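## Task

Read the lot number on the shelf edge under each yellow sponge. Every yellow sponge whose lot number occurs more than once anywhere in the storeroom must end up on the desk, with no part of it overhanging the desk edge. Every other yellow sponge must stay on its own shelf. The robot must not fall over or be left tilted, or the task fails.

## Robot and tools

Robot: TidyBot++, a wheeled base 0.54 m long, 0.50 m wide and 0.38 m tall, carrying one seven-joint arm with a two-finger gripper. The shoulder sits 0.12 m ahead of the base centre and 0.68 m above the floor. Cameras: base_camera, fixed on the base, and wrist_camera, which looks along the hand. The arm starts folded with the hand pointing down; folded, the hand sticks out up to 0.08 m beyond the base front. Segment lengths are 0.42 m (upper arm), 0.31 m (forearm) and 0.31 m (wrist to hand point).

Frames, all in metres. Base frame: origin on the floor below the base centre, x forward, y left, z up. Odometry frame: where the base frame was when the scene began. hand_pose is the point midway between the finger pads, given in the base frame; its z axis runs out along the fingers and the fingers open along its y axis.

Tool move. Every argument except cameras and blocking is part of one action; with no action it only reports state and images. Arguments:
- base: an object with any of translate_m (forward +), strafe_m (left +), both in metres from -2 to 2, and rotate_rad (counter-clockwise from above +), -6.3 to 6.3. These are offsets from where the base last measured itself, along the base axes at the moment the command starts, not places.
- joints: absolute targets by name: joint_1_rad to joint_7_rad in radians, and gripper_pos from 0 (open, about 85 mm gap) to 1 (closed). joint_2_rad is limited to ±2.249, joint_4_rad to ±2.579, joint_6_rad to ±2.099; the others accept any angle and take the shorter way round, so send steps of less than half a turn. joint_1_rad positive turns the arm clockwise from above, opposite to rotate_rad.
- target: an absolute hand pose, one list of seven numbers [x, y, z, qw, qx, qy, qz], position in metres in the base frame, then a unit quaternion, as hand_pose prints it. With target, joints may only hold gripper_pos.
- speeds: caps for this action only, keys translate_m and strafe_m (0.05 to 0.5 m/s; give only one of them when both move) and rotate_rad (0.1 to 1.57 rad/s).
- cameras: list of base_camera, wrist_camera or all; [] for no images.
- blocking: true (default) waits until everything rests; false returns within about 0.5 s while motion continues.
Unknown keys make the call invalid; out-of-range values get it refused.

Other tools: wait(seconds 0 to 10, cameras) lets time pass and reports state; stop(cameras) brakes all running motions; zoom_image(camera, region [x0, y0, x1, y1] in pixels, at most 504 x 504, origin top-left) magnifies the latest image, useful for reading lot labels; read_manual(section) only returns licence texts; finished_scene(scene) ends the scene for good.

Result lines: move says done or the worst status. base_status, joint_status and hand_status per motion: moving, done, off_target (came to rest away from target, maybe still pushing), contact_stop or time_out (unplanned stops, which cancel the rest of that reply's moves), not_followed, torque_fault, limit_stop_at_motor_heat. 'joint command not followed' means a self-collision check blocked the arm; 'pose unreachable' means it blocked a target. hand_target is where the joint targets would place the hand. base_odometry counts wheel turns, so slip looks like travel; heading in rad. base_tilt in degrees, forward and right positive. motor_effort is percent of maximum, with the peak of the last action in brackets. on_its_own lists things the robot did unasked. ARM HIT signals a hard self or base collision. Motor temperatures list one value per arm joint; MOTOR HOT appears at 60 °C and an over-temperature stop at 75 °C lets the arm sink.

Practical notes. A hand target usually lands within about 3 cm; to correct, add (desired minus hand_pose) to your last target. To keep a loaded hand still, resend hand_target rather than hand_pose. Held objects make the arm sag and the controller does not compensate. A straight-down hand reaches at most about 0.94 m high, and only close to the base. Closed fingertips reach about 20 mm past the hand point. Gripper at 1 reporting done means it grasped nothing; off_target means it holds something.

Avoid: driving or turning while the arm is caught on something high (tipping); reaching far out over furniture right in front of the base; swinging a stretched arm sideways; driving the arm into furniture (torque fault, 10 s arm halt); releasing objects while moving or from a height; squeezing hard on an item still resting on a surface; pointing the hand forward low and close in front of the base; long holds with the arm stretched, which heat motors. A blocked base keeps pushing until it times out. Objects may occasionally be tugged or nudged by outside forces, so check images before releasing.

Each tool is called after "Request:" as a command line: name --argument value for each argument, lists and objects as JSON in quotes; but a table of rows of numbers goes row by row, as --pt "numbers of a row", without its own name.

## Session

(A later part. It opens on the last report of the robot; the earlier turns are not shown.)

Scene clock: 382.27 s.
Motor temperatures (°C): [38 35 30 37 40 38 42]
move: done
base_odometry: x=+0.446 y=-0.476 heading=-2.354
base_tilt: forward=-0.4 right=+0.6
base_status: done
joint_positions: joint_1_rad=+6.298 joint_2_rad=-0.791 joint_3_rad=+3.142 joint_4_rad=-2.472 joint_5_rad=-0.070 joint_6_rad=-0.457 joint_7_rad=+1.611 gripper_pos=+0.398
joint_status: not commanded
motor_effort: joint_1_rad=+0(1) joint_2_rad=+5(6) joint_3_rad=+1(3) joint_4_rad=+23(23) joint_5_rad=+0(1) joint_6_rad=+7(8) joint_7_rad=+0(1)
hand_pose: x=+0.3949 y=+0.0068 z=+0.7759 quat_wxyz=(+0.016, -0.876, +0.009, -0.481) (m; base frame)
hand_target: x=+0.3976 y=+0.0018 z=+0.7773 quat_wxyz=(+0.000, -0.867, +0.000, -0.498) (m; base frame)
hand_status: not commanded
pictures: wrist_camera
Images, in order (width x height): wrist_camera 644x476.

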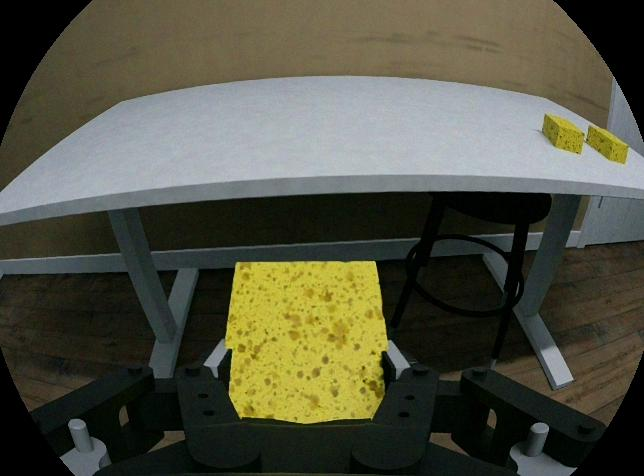

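Request:
move --base '{"translate_m": 0.281}' --speeds '{"translate_m": 0.25}' --joints '{"joint_5_rad": -0.04, "joint_7_rad": 1.56}' --cameras '["base_camera"]'

Request:
move --joints '{"joint_2_rad": -0.6, "joint_4_rad": -2.2, "joint_6_rad": -0.6}' --cameras '[]'

Request:
move --joints '{"joint_2_rad": -0.052, "joint_4_rad": -1.787, "joint_6_rad": -0.676}' --cameras '["wrist_camera"]'

Scene clock: 384.57 s.
Motor temperatures (°C): [38 35 30 37 40 38 42]
move: done
base_odometry: x=+0.247 y=-0.675 heading=-2.355
base_tilt: forward=-0.3 right=+0.6
base_status: done
joint_positions: joint_1_rad=+6.298 joint_2_rad=-0.793 joint_3_rad=+3.142 joint_4_rad=-2.473 joint_5_rad=-0.071 joint_6_rad=-0.456 joint_7_rad=+1.599 gripper_pos=+0.398
joint_status: all done
motor_effort: joint_1_rad=+0(1) joint_2_rad=+5(7) joint_3_rad=+1(1) joint_4_rad=+22(23) joint_5_rad=+0(1) joint_6_rad=+8(9) joint_7_rad=+0(1)
hand_pose: x=+0.3948 y=+0.0069 z=+0.7766 quat_wxyz=(+0.018, -0.876, +0.014, -0.482) (m; base frame)
hand_target: x=+0.3976 y=+0.0066 z=+0.7774 quat_wxyz=(+0.018, -0.867, +0.016, -0.497) (m; base frame)
hand_status: not commanded
pictures: base_camera
Images, in order (width x height): base_camera 644x364.

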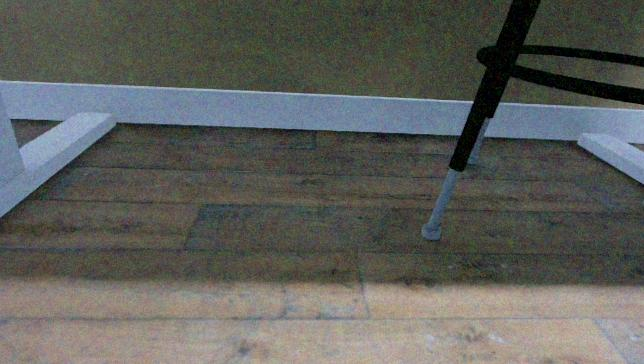

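Scene clock: 385.93 s.
Motor temperatures (°C): [38 35 30 37 40 38 42]
move: done
base_odometry: x=+0.247 y=-0.675 heading=-2.355
base_tilt: forward=-0.3 right=+0.6
base_status: not commanded
joint_positions: joint_1_rad=+6.298 joint_2_rad=-0.613 joint_3_rad=+3.142 joint_4_rad=-2.219 joint_5_rad=-0.071 joint_6_rad=-0.544 joint_7_rad=+1.599 gripper_pos=+0.398
joint_status: all done
motor_effort: joint_1_rad=-1(1) joint_2_rad=-1(6) joint_3_rad=+1(1) joint_4_rad=+22(23) joint_5_rad=+0(1) joint_6_rad=+7(9) joint_7_rad=+0(1)
hand_pose: x=+0.4518 y=+0.0077 z=+0.8452 quat_wxyz=(+0.020, -0.879, +0.012, -0.476) (m; base frame)
hand_target: x=+0.4473 y=+0.0090 z=+0.8368 quat_wxyz=(+0.020, -0.891, +0.014, -0.453) (m; base frame)
hand_status: not commanded
pictures: none
No camera images: "cameras" was empty.

Scene clock: 387.70 s.
Motor temperatures (°C): [38 35 30 37 40 37 42]
move: done
base_odometry: x=+0.247 y=-0.675 heading=-2.355
base_tilt: forward=-0.3 right=+0.6
base_status: not commanded
joint_positions: joint_1_rad=+6.298 joint_2_rad=-0.068 joint_3_rad=+3.142 joint_4_rad=-1.809 joint_5_rad=-0.071 joint_6_rad=-0.619 joint_7_rad=+1.599 gripper_pos=+0.399
joint_status: all done
motor_effort: joint_1_rad=+0(1) joint_2_rad=-17(19) joint_3_rad=+0(1) joint_4_rad=+20(23) joint_5_rad=+0(1) joint_6_rad=+6(8) joint_7_rad=+0(1)
hand_pose: x=+0.6196 y=+0.0066 z=+0.8278 quat_wxyz=(+0.022, -0.924, +0.013, -0.381) (m; base frame)
hand_target: x=+0.6150 y=+0.0099 z=+0.8189 quat_wxyz=(+0.019, -0.934, +0.014, -0.357) (m; base frame)
hand_status: not commanded
pictures: wrist_camera
Images, in order (width x height): wrist_camera 644x476.

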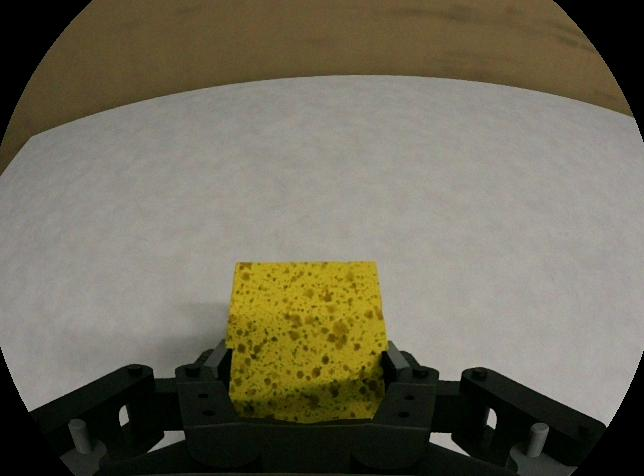

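Request:
move --joints '{"joint_2_rad": -0.0124, "joint_4_rad": -1.893, "joint_6_rad": -0.46, "gripper_pos": 0.5}' --cameras '[]'

Request:
move --joints '{"joint_2_rad": 0.0014, "joint_4_rad": -1.958, "joint_6_rad": -0.377}' --cameras '["wrist_camera"]'

Request:
move --joints '{"joint_2_rad": 0.0106, "joint_4_rad": -1.983, "joint_6_rad": -0.342}' --cameras '[]'

Request:
move --joints '{"joint_2_rad": 0.0136, "joint_4_rad": -1.990, "joint_6_rad": -0.332}' --cameras '["wrist_camera"]'

Scene clock: 389.00 s.
Motor temperatures (°C): [38 35 30 37 40 37 42]
move: off_target
base_odometry: x=+0.247 y=-0.675 heading=-2.355
base_tilt: forward=-0.3 right=+0.6
base_status: not commanded
joint_positions: joint_1_rad=+6.298 joint_2_rad=-0.031 joint_3_rad=+3.142 joint_4_rad=-1.870 joint_5_rad=-0.071 joint_6_rad=-0.511 joint_7_rad=+1.599 gripper_pos=+0.399
joint_status: gripper_pos off_target (ended at +0.399, target +0.500); the others done
motor_effort: joint_1_rad=+0(1) joint_2_rad=-19(20) joint_3_rad=+0(0) joint_4_rad=+20(22) joint_5_rad=+0(1) joint_6_rad=+6(8) joint_7_rad=+0(1)
hand_pose: x=+0.6309 y=+0.0044 z=+0.8007 quat_wxyz=(+0.019, -0.922, +0.016, -0.386) (m; base frame)
hand_target: x=+0.6367 y=+0.0077 z=+0.7901 quat_wxyz=(+0.018, -0.921, +0.017, -0.390) (m; base frame)
hand_status: not commanded
pictures: none
No camera images: "cameras" was empty.

Scene clock: 390.07 s.
Motor temperatures (°C): [38 35 30 37 40 37 42]
move: done
base_odometry: x=+0.247 y=-0.675 heading=-2.355
base_tilt: forward=-0.3 right=+0.6
base_status: not commanded
joint_positions: joint_1_rad=+6.298 joint_2_rad=-0.020 joint_3_rad=+3.142 joint_4_rad=-1.933 joint_5_rad=-0.071 joint_6_rad=-0.435 joint_7_rad=+1.599 gripper_pos=+0.399
joint_status: all done
motor_effort: joint_1_rad=+0(1) joint_2_rad=-19(20) joint_3_rad=+0(0) joint_4_rad=+20(21) joint_5_rad=+0(1) joint_6_rad=+6(8) joint_7_rad=+0(1)
hand_pose: x=+0.6288 y=+0.0029 z=+0.7787 quat_wxyz=(+0.018, -0.922, +0.018, -0.386) (m; base frame)
hand_target: x=+0.6349 y=+0.0068 z=+0.7678 quat_wxyz=(+0.016, -0.920, +0.018, -0.392) (m; base frame)
hand_status: not commanded
pictures: wrist_camera
Images, in order (width x height): wrist_camera 644x476.

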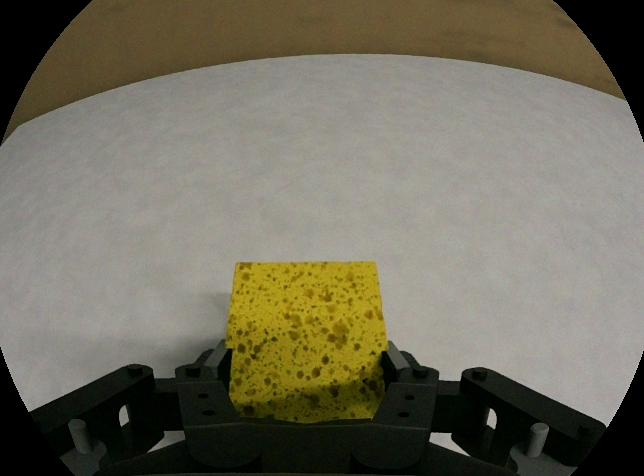

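Scene clock: 390.73 s.
Motor temperatures (°C): [38 35 30 37 40 37 42]
move: done
base_odometry: x=+0.247 y=-0.675 heading=-2.355
base_tilt: forward=-0.3 right=+0.6
base_status: not commanded
joint_positions: joint_1_rad=+6.298 joint_2_rad=-0.012 joint_3_rad=+3.142 joint_4_rad=-1.957 joint_5_rad=-0.071 joint_6_rad=-0.397 joint_7_rad=+1.599 gripper_pos=+0.399
joint_status: all done
motor_effort: joint_1_rad=+0(1) joint_2_rad=-18(20) joint_3_rad=+0(0) joint_4_rad=+20(21) joint_5_rad=+0(1) joint_6_rad=+7(8) joint_7_rad=+0(0)
hand_pose: x=+0.6298 y=+0.0022 z=+0.7710 quat_wxyz=(+0.017, -0.921, +0.019, -0.389) (m; base frame)
hand_target: x=+0.6347 y=+0.0064 z=+0.7581 quat_wxyz=(+0.016, -0.920, +0.019, -0.392) (m; base frame)
hand_status: not commanded
pictures: none
No camera images: "cameras" was empty.

Scene clock: 391.23 s.
Motor temperatures (°C): [38 35 30 37 40 37 42]
move: done
base_odometry: x=+0.247 y=-0.675 heading=-2.355
base_tilt: forward=-0.3 right=+0.6
base_status: not commanded
joint_positions: joint_1_rad=+6.298 joint_2_rad=-0.011 joint_3_rad=+3.142 joint_4_rad=-1.962 joint_5_rad=-0.071 joint_6_rad=-0.389 joint_7_rad=+1.599 gripper_pos=+0.399
joint_status: all done
motor_effort: joint_1_rad=+0(1) joint_2_rad=-19(20) joint_3_rad=+0(0) joint_4_rad=+20(21) joint_5_rad=+1(1) joint_6_rad=+7(7) joint_7_rad=+0(0)
hand_pose: x=+0.6301 y=+0.0020 z=+0.7695 quat_wxyz=(+0.017, -0.920, +0.019, -0.390) (m; base frame)
hand_target: x=+0.6347 y=+0.0062 z=+0.7552 quat_wxyz=(+0.016, -0.920, +0.019, -0.392) (m; base frame)
hand_status: not commanded
pictures: wrist_camera
Images, in order (width x height): wrist_camera 644x476.

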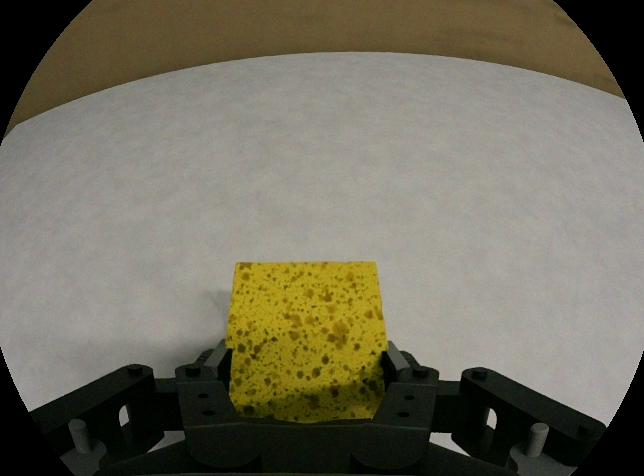

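Request:
move --joints '{"joint_2_rad": 0.0166, "joint_4_rad": -1.9974, "joint_6_rad": -0.3216}' --cameras '[]'

Request:
move --joints '{"joint_2_rad": 0.0196, "joint_4_rad": -2.0048, "joint_6_rad": -0.3112}' --cameras '[]'

Request:
move --joints '{"joint_2_rad": 0.0226, "joint_4_rad": -2.0122, "joint_6_rad": -0.3008}' --cameras '["wrist_camera"]'

Scene clock: 391.93 s.
Motor temperatures (°C): [38 35 30 37 40 37 42]
move: done
base_odometry: x=+0.247 y=-0.675 heading=-2.355
base_tilt: forward=-0.3 right=+0.6
base_status: not commanded
joint_positions: joint_1_rad=+6.298 joint_2_rad=-0.009 joint_3_rad=+3.142 joint_4_rad=-1.969 joint_5_rad=-0.071 joint_6_rad=-0.379 joint_7_rad=+1.599 gripper_pos=+0.399
joint_status: all done
motor_effort: joint_1_rad=+0(1) joint_2_rad=-19(19) joint_3_rad=+0(0) joint_4_rad=+20(20) joint_5_rad=+0(1) joint_6_rad=+6(7) joint_7_rad=+0(0)
hand_pose: x=+0.6302 y=+0.0018 z=+0.7671 quat_wxyz=(+0.016, -0.920, +0.019, -0.391) (m; base frame)
hand_target: x=+0.6346 y=+0.0061 z=+0.7522 quat_wxyz=(+0.016, -0.920, +0.019, -0.392) (m; base frame)
hand_status: not commanded
pictures: none
No camera images: "cameras" was empty.

Scene clock: 392.43 s.
Motor temperatures (°C): [38 35 30 37 40 37 42]
move: done
base_odometry: x=+0.247 y=-0.675 heading=-2.355
base_tilt: forward=-0.3 right=+0.6
base_status: not commanded
joint_positions: joint_1_rad=+6.298 joint_2_rad=-0.006 joint_3_rad=+3.142 joint_4_rad=-1.976 joint_5_rad=-0.071 joint_6_rad=-0.368 joint_7_rad=+1.599 gripper_pos=+0.399
joint_status: all done
motor_effort: joint_1_rad=-1(1) joint_2_rad=-19(20) joint_3_rad=+0(0) joint_4_rad=+20(20) joint_5_rad=+1(1) joint_6_rad=+7(7) joint_7_rad=+0(0)
hand_pose: x=+0.6304 y=+0.0016 z=+0.7643 quat_wxyz=(+0.016, -0.920, +0.019, -0.391) (m; base frame)
hand_target: x=+0.6344 y=+0.0060 z=+0.7493 quat_wxyz=(+0.016, -0.920, +0.019, -0.392) (m; base frame)
hand_status: not commanded
pictures: none
No camera images: "cameras" was empty.

Scene clock: 392.93 s.
Motor temperatures (°C): [38 35 30 37 40 37 42]
move: done
base_odometry: x=+0.247 y=-0.675 heading=-2.355
base_tilt: forward=-0.3 right=+0.6
base_status: not commanded
joint_positions: joint_1_rad=+6.298 joint_2_rad=-0.005 joint_3_rad=+3.142 joint_4_rad=-1.982 joint_5_rad=-0.071 joint_6_rad=-0.356 joint_7_rad=+1.599 gripper_pos=+0.399
joint_status: all done
motor_effort: joint_1_rad=-1(1) joint_2_rad=-18(19) joint_3_rad=+0(1) joint_4_rad=+19(20) joint_5_rad=+0(1) joint_6_rad=+6(7) joint_7_rad=-1(1)
hand_pose: x=+0.6312 y=+0.0013 z=+0.7639 quat_wxyz=(+0.016, -0.919, +0.019, -0.394) (m; base frame)
hand_target: x=+0.6342 y=+0.0059 z=+0.7463 quat_wxyz=(+0.015, -0.920, +0.019, -0.392) (m; base frame)
hand_status: not commanded
pictures: wrist_camera
Images, in order (width x height): wrist_camera 644x476.

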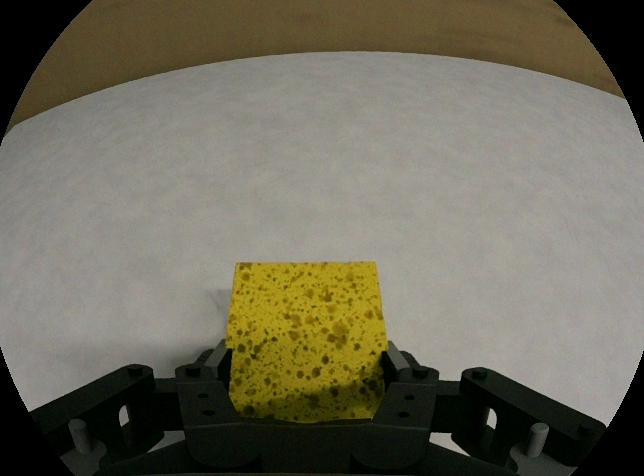

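Request:
move --joints '{"joint_2_rad": 0.0206, "joint_4_rad": -2.008, "joint_6_rad": -0.307, "gripper_pos": 0.38}' --cameras '[]'

Request:
move --joints '{"gripper_pos": 0.25}' --cameras '["wrist_camera"]'

Request:
move --joints '{"gripper_pos": 0.0}' --cameras '["wrist_camera"]'

Scene clock: 393.70 s.
Motor temperatures (°C): [38 35 30 37 40 37 42]
move: done
base_odometry: x=+0.247 y=-0.675 heading=-2.355
base_tilt: forward=-0.3 right=+0.6
base_status: not commanded
joint_positions: joint_1_rad=+6.298 joint_2_rad=-0.005 joint_3_rad=+3.142 joint_4_rad=-1.982 joint_5_rad=-0.071 joint_6_rad=-0.356 joint_7_rad=+1.599 gripper_pos=+0.378
joint_status: all done
motor_effort: joint_1_rad=+0(1) joint_2_rad=-18(19) joint_3_rad=+0(0) joint_4_rad=+19(20) joint_5_rad=+1(1) joint_6_rad=+6(7) joint_7_rad=+0(1)
hand_pose: x=+0.6313 y=+0.0013 z=+0.7637 quat_wxyz=(+0.016, -0.919, +0.019, -0.394) (m; base frame)
hand_target: x=+0.6343 y=+0.0059 z=+0.7481 quat_wxyz=(+0.015, -0.920, +0.019, -0.392) (m; base frame)
hand_status: not commanded
pictures: none
No camera images: "cameras" was empty.

Scene clock: 394.27 s.
Motor temperatures (°C): [38 35 30 37 40 37 42]
move: done
base_odometry: x=+0.247 y=-0.675 heading=-2.355
base_tilt: forward=-0.3 right=+0.6
base_status: not commanded
joint_positions: joint_1_rad=+6.298 joint_2_rad=-0.004 joint_3_rad=+3.142 joint_4_rad=-1.982 joint_5_rad=-0.071 joint_6_rad=-0.356 joint_7_rad=+1.599 gripper_pos=+0.250
joint_status: all done
motor_effort: joint_1_rad=+0(1) joint_2_rad=-18(19) joint_3_rad=+0(0) joint_4_rad=+19(20) joint_5_rad=+1(1) joint_6_rad=+7(7) joint_7_rad=+0(1)
hand_pose: x=+0.6312 y=+0.0013 z=+0.7632 quat_wxyz=(+0.016, -0.919, +0.019, -0.393) (m; base frame)
hand_target: x=+0.6343 y=+0.0059 z=+0.7481 quat_wxyz=(+0.015, -0.920, +0.019, -0.392) (m; base frame)
hand_status: not commanded
pictures: wrist_camera
Images, in order (width x height): wrist_camera 644x476.

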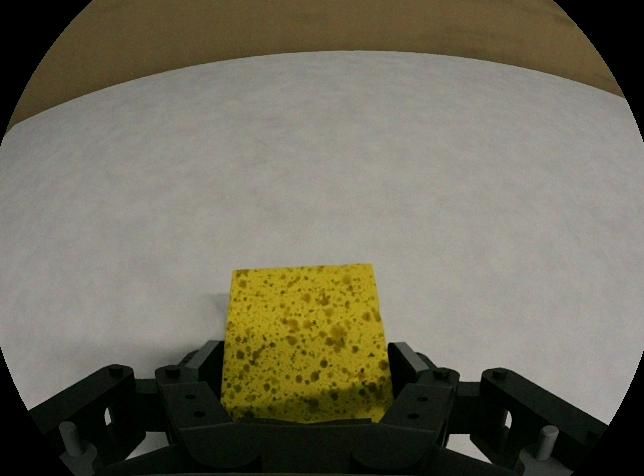

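Scene clock: 394.93 s.
Motor temperatures (°C): [38 35 30 37 40 37 42]
move: done
base_odometry: x=+0.247 y=-0.675 heading=-2.355
base_tilt: forward=-0.3 right=+0.6
base_status: not commanded
joint_positions: joint_1_rad=+6.298 joint_2_rad=-0.004 joint_3_rad=+3.142 joint_4_rad=-1.982 joint_5_rad=-0.071 joint_6_rad=-0.356 joint_7_rad=+1.599 gripper_pos=+0.000
joint_status: all done
motor_effort: joint_1_rad=+0(1) joint_2_rad=-19(20) joint_3_rad=+0(0) joint_4_rad=+20(20) joint_5_rad=+0(1) joint_6_rad=+6(7) joint_7_rad=+0(1)
hand_pose: x=+0.6312 y=+0.0013 z=+0.7632 quat_wxyz=(+0.016, -0.919, +0.019, -0.393) (m; base frame)
hand_target: x=+0.6343 y=+0.0059 z=+0.7481 quat_wxyz=(+0.015, -0.920, +0.019, -0.392) (m; base frame)
hand_status: not commanded
pictures: wrist_camera
Images, in order (width x height): wrist_camera 644x476.

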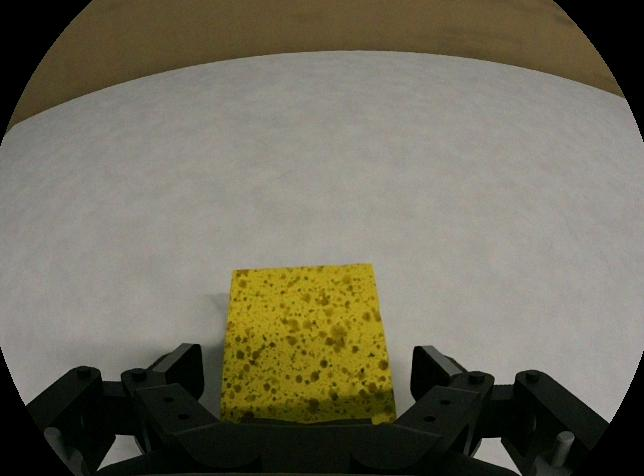

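Request:
move --joints '{"joint_2_rad": -0.036, "joint_4_rad": -1.848, "joint_6_rad": -0.575}' --cameras '[]'

Request:
move --joints '{"joint_2_rad": -0.076, "joint_4_rad": -1.7, "joint_6_rad": -0.8}' --cameras '["wrist_camera"]'

Request:
move --joints '{"joint_2_rad": -0.6, "joint_4_rad": -2.2, "joint_6_rad": -0.5}' --cameras '[]'

Request:
move --joints '{"joint_2_rad": -0.8, "joint_4_rad": -2.5, "joint_6_rad": -0.2}' --base '{"translate_m": -0.3}' --cameras '["wrist_camera"]'

Scene clock: 396.60 s.
Motor temperatures (°C): [38 35 30 37 40 37 42]
move: done
base_odometry: x=+0.247 y=-0.675 heading=-2.355
base_tilt: forward=-0.3 right=+0.6
base_status: not commanded
joint_positions: joint_1_rad=+6.298 joint_2_rad=-0.036 joint_3_rad=+3.142 joint_4_rad=-1.862 joint_5_rad=-0.071 joint_6_rad=-0.518 joint_7_rad=+1.599 gripper_pos=+0.000
joint_status: all done
motor_effort: joint_1_rad=+0(1) joint_2_rad=-19(20) joint_3_rad=+0(1) joint_4_rad=+20(22) joint_5_rad=+0(1) joint_6_rad=+6(8) joint_7_rad=+0(0)
hand_pose: x=+0.6309 y=+0.0045 z=+0.8055 quat_wxyz=(+0.020, -0.921, +0.015, -0.388) (m; base frame)
hand_target: x=+0.6223 y=+0.0089 z=+0.8006 quat_wxyz=(+0.019, -0.929, +0.016, -0.368) (m; base frame)
hand_status: not commanded
pictures: none
No camera images: "cameras" was empty.

Scene clock: 397.97 s.
Motor temperatures (°C): [38 35 30 37 40 37 42]
move: done
base_odometry: x=+0.247 y=-0.675 heading=-2.355
base_tilt: forward=-0.3 right=+0.6
base_status: not commanded
joint_positions: joint_1_rad=+6.298 joint_2_rad=-0.076 joint_3_rad=+3.142 joint_4_rad=-1.715 joint_5_rad=-0.071 joint_6_rad=-0.742 joint_7_rad=+1.599 gripper_pos=+0.000
joint_status: all done
motor_effort: joint_1_rad=-1(1) joint_2_rad=-17(20) joint_3_rad=+0(1) joint_4_rad=+21(22) joint_5_rad=+0(1) joint_6_rad=+6(8) joint_7_rad=+0(1)
hand_pose: x=+0.6156 y=+0.0087 z=+0.8548 quat_wxyz=(+0.024, -0.928, +0.009, -0.371) (m; base frame)
hand_target: x=+0.6056 y=+0.0111 z=+0.8503 quat_wxyz=(+0.020, -0.936, +0.012, -0.351) (m; base frame)
hand_status: not commanded
pictures: wrist_camera
Images, in order (width x height): wrist_camera 644x476.

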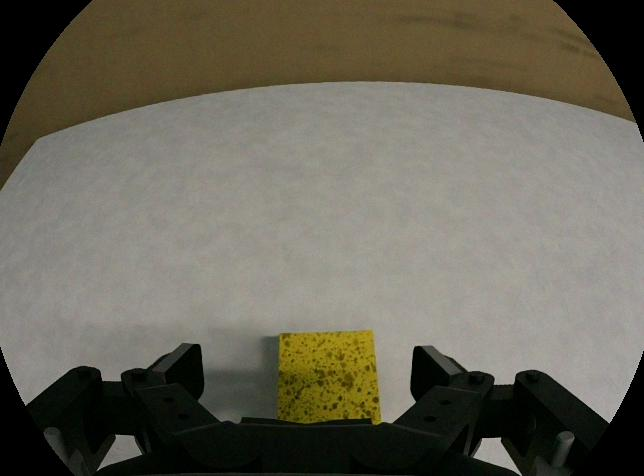

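Scene clock: 399.93 s.
Motor temperatures (°C): [38 35 30 37 40 37 42]
move: done
base_odometry: x=+0.247 y=-0.675 heading=-2.355
base_tilt: forward=-0.4 right=+0.6
base_status: not commanded
joint_positions: joint_1_rad=+6.298 joint_2_rad=-0.588 joint_3_rad=+3.142 joint_4_rad=-2.170 joint_5_rad=-0.071 joint_6_rad=-0.561 joint_7_rad=+1.599 gripper_pos=+0.000
joint_status: all done
motor_effort: joint_1_rad=-1(1) joint_2_rad=+0(20) joint_3_rad=+1(1) joint_4_rad=+22(23) joint_5_rad=+0(1) joint_6_rad=+8(8) joint_7_rad=+0(1)
hand_pose: x=+0.4617 y=+0.0079 z=+0.8604 quat_wxyz=(+0.020, -0.877, +0.011, -0.479) (m; base frame)
hand_target: x=+0.4643 y=+0.0079 z=+0.8628 quat_wxyz=(+0.020, -0.867, +0.014, -0.497) (m; base frame)
hand_status: not commanded
pictures: none
No camera images: "cameras" was empty.

Scene clock: 401.70 s.
Motor temperatures (°C): [38 35 30 37 40 37 42]
move: done
base_odometry: x=+0.459 y=-0.462 heading=-2.354
base_tilt: forward=-0.4 right=+0.6
base_status: done
joint_positions: joint_1_rad=+6.297 joint_2_rad=-0.795 joint_3_rad=+3.142 joint_4_rad=-2.473 joint_5_rad=-0.071 joint_6_rad=-0.262 joint_7_rad=+1.599 gripper_pos=+0.000
joint_status: all done
motor_effort: joint_1_rad=-1(1) joint_2_rad=+5(7) joint_3_rad=+1(2) joint_4_rad=+21(24) joint_5_rad=+0(1) joint_6_rad=+8(10) joint_7_rad=+0(1)
hand_pose: x=+0.4216 y=+0.0029 z=+0.8309 quat_wxyz=(+0.015, -0.824, +0.017, -0.566) (m; base frame)
hand_target: x=+0.4235 y=+0.0043 z=+0.8338 quat_wxyz=(+0.018, -0.813, +0.017, -0.581) (m; base frame)
hand_status: not commanded
pictures: wrist_camera
Images, in order (width x height): wrist_camera 644x476.

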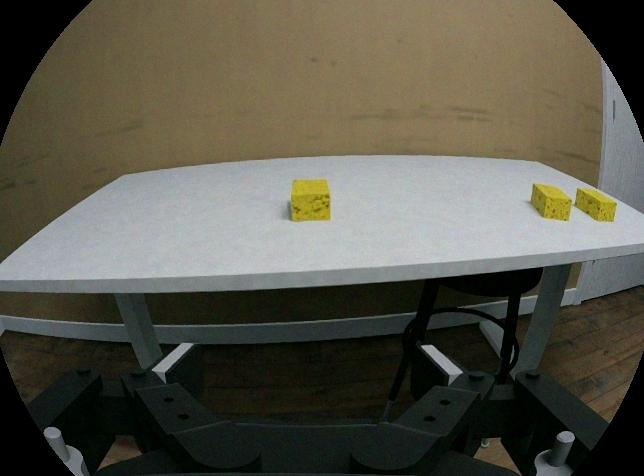

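Request:
finished_scene --scene 1 --done true

The scene is finished: the task was done.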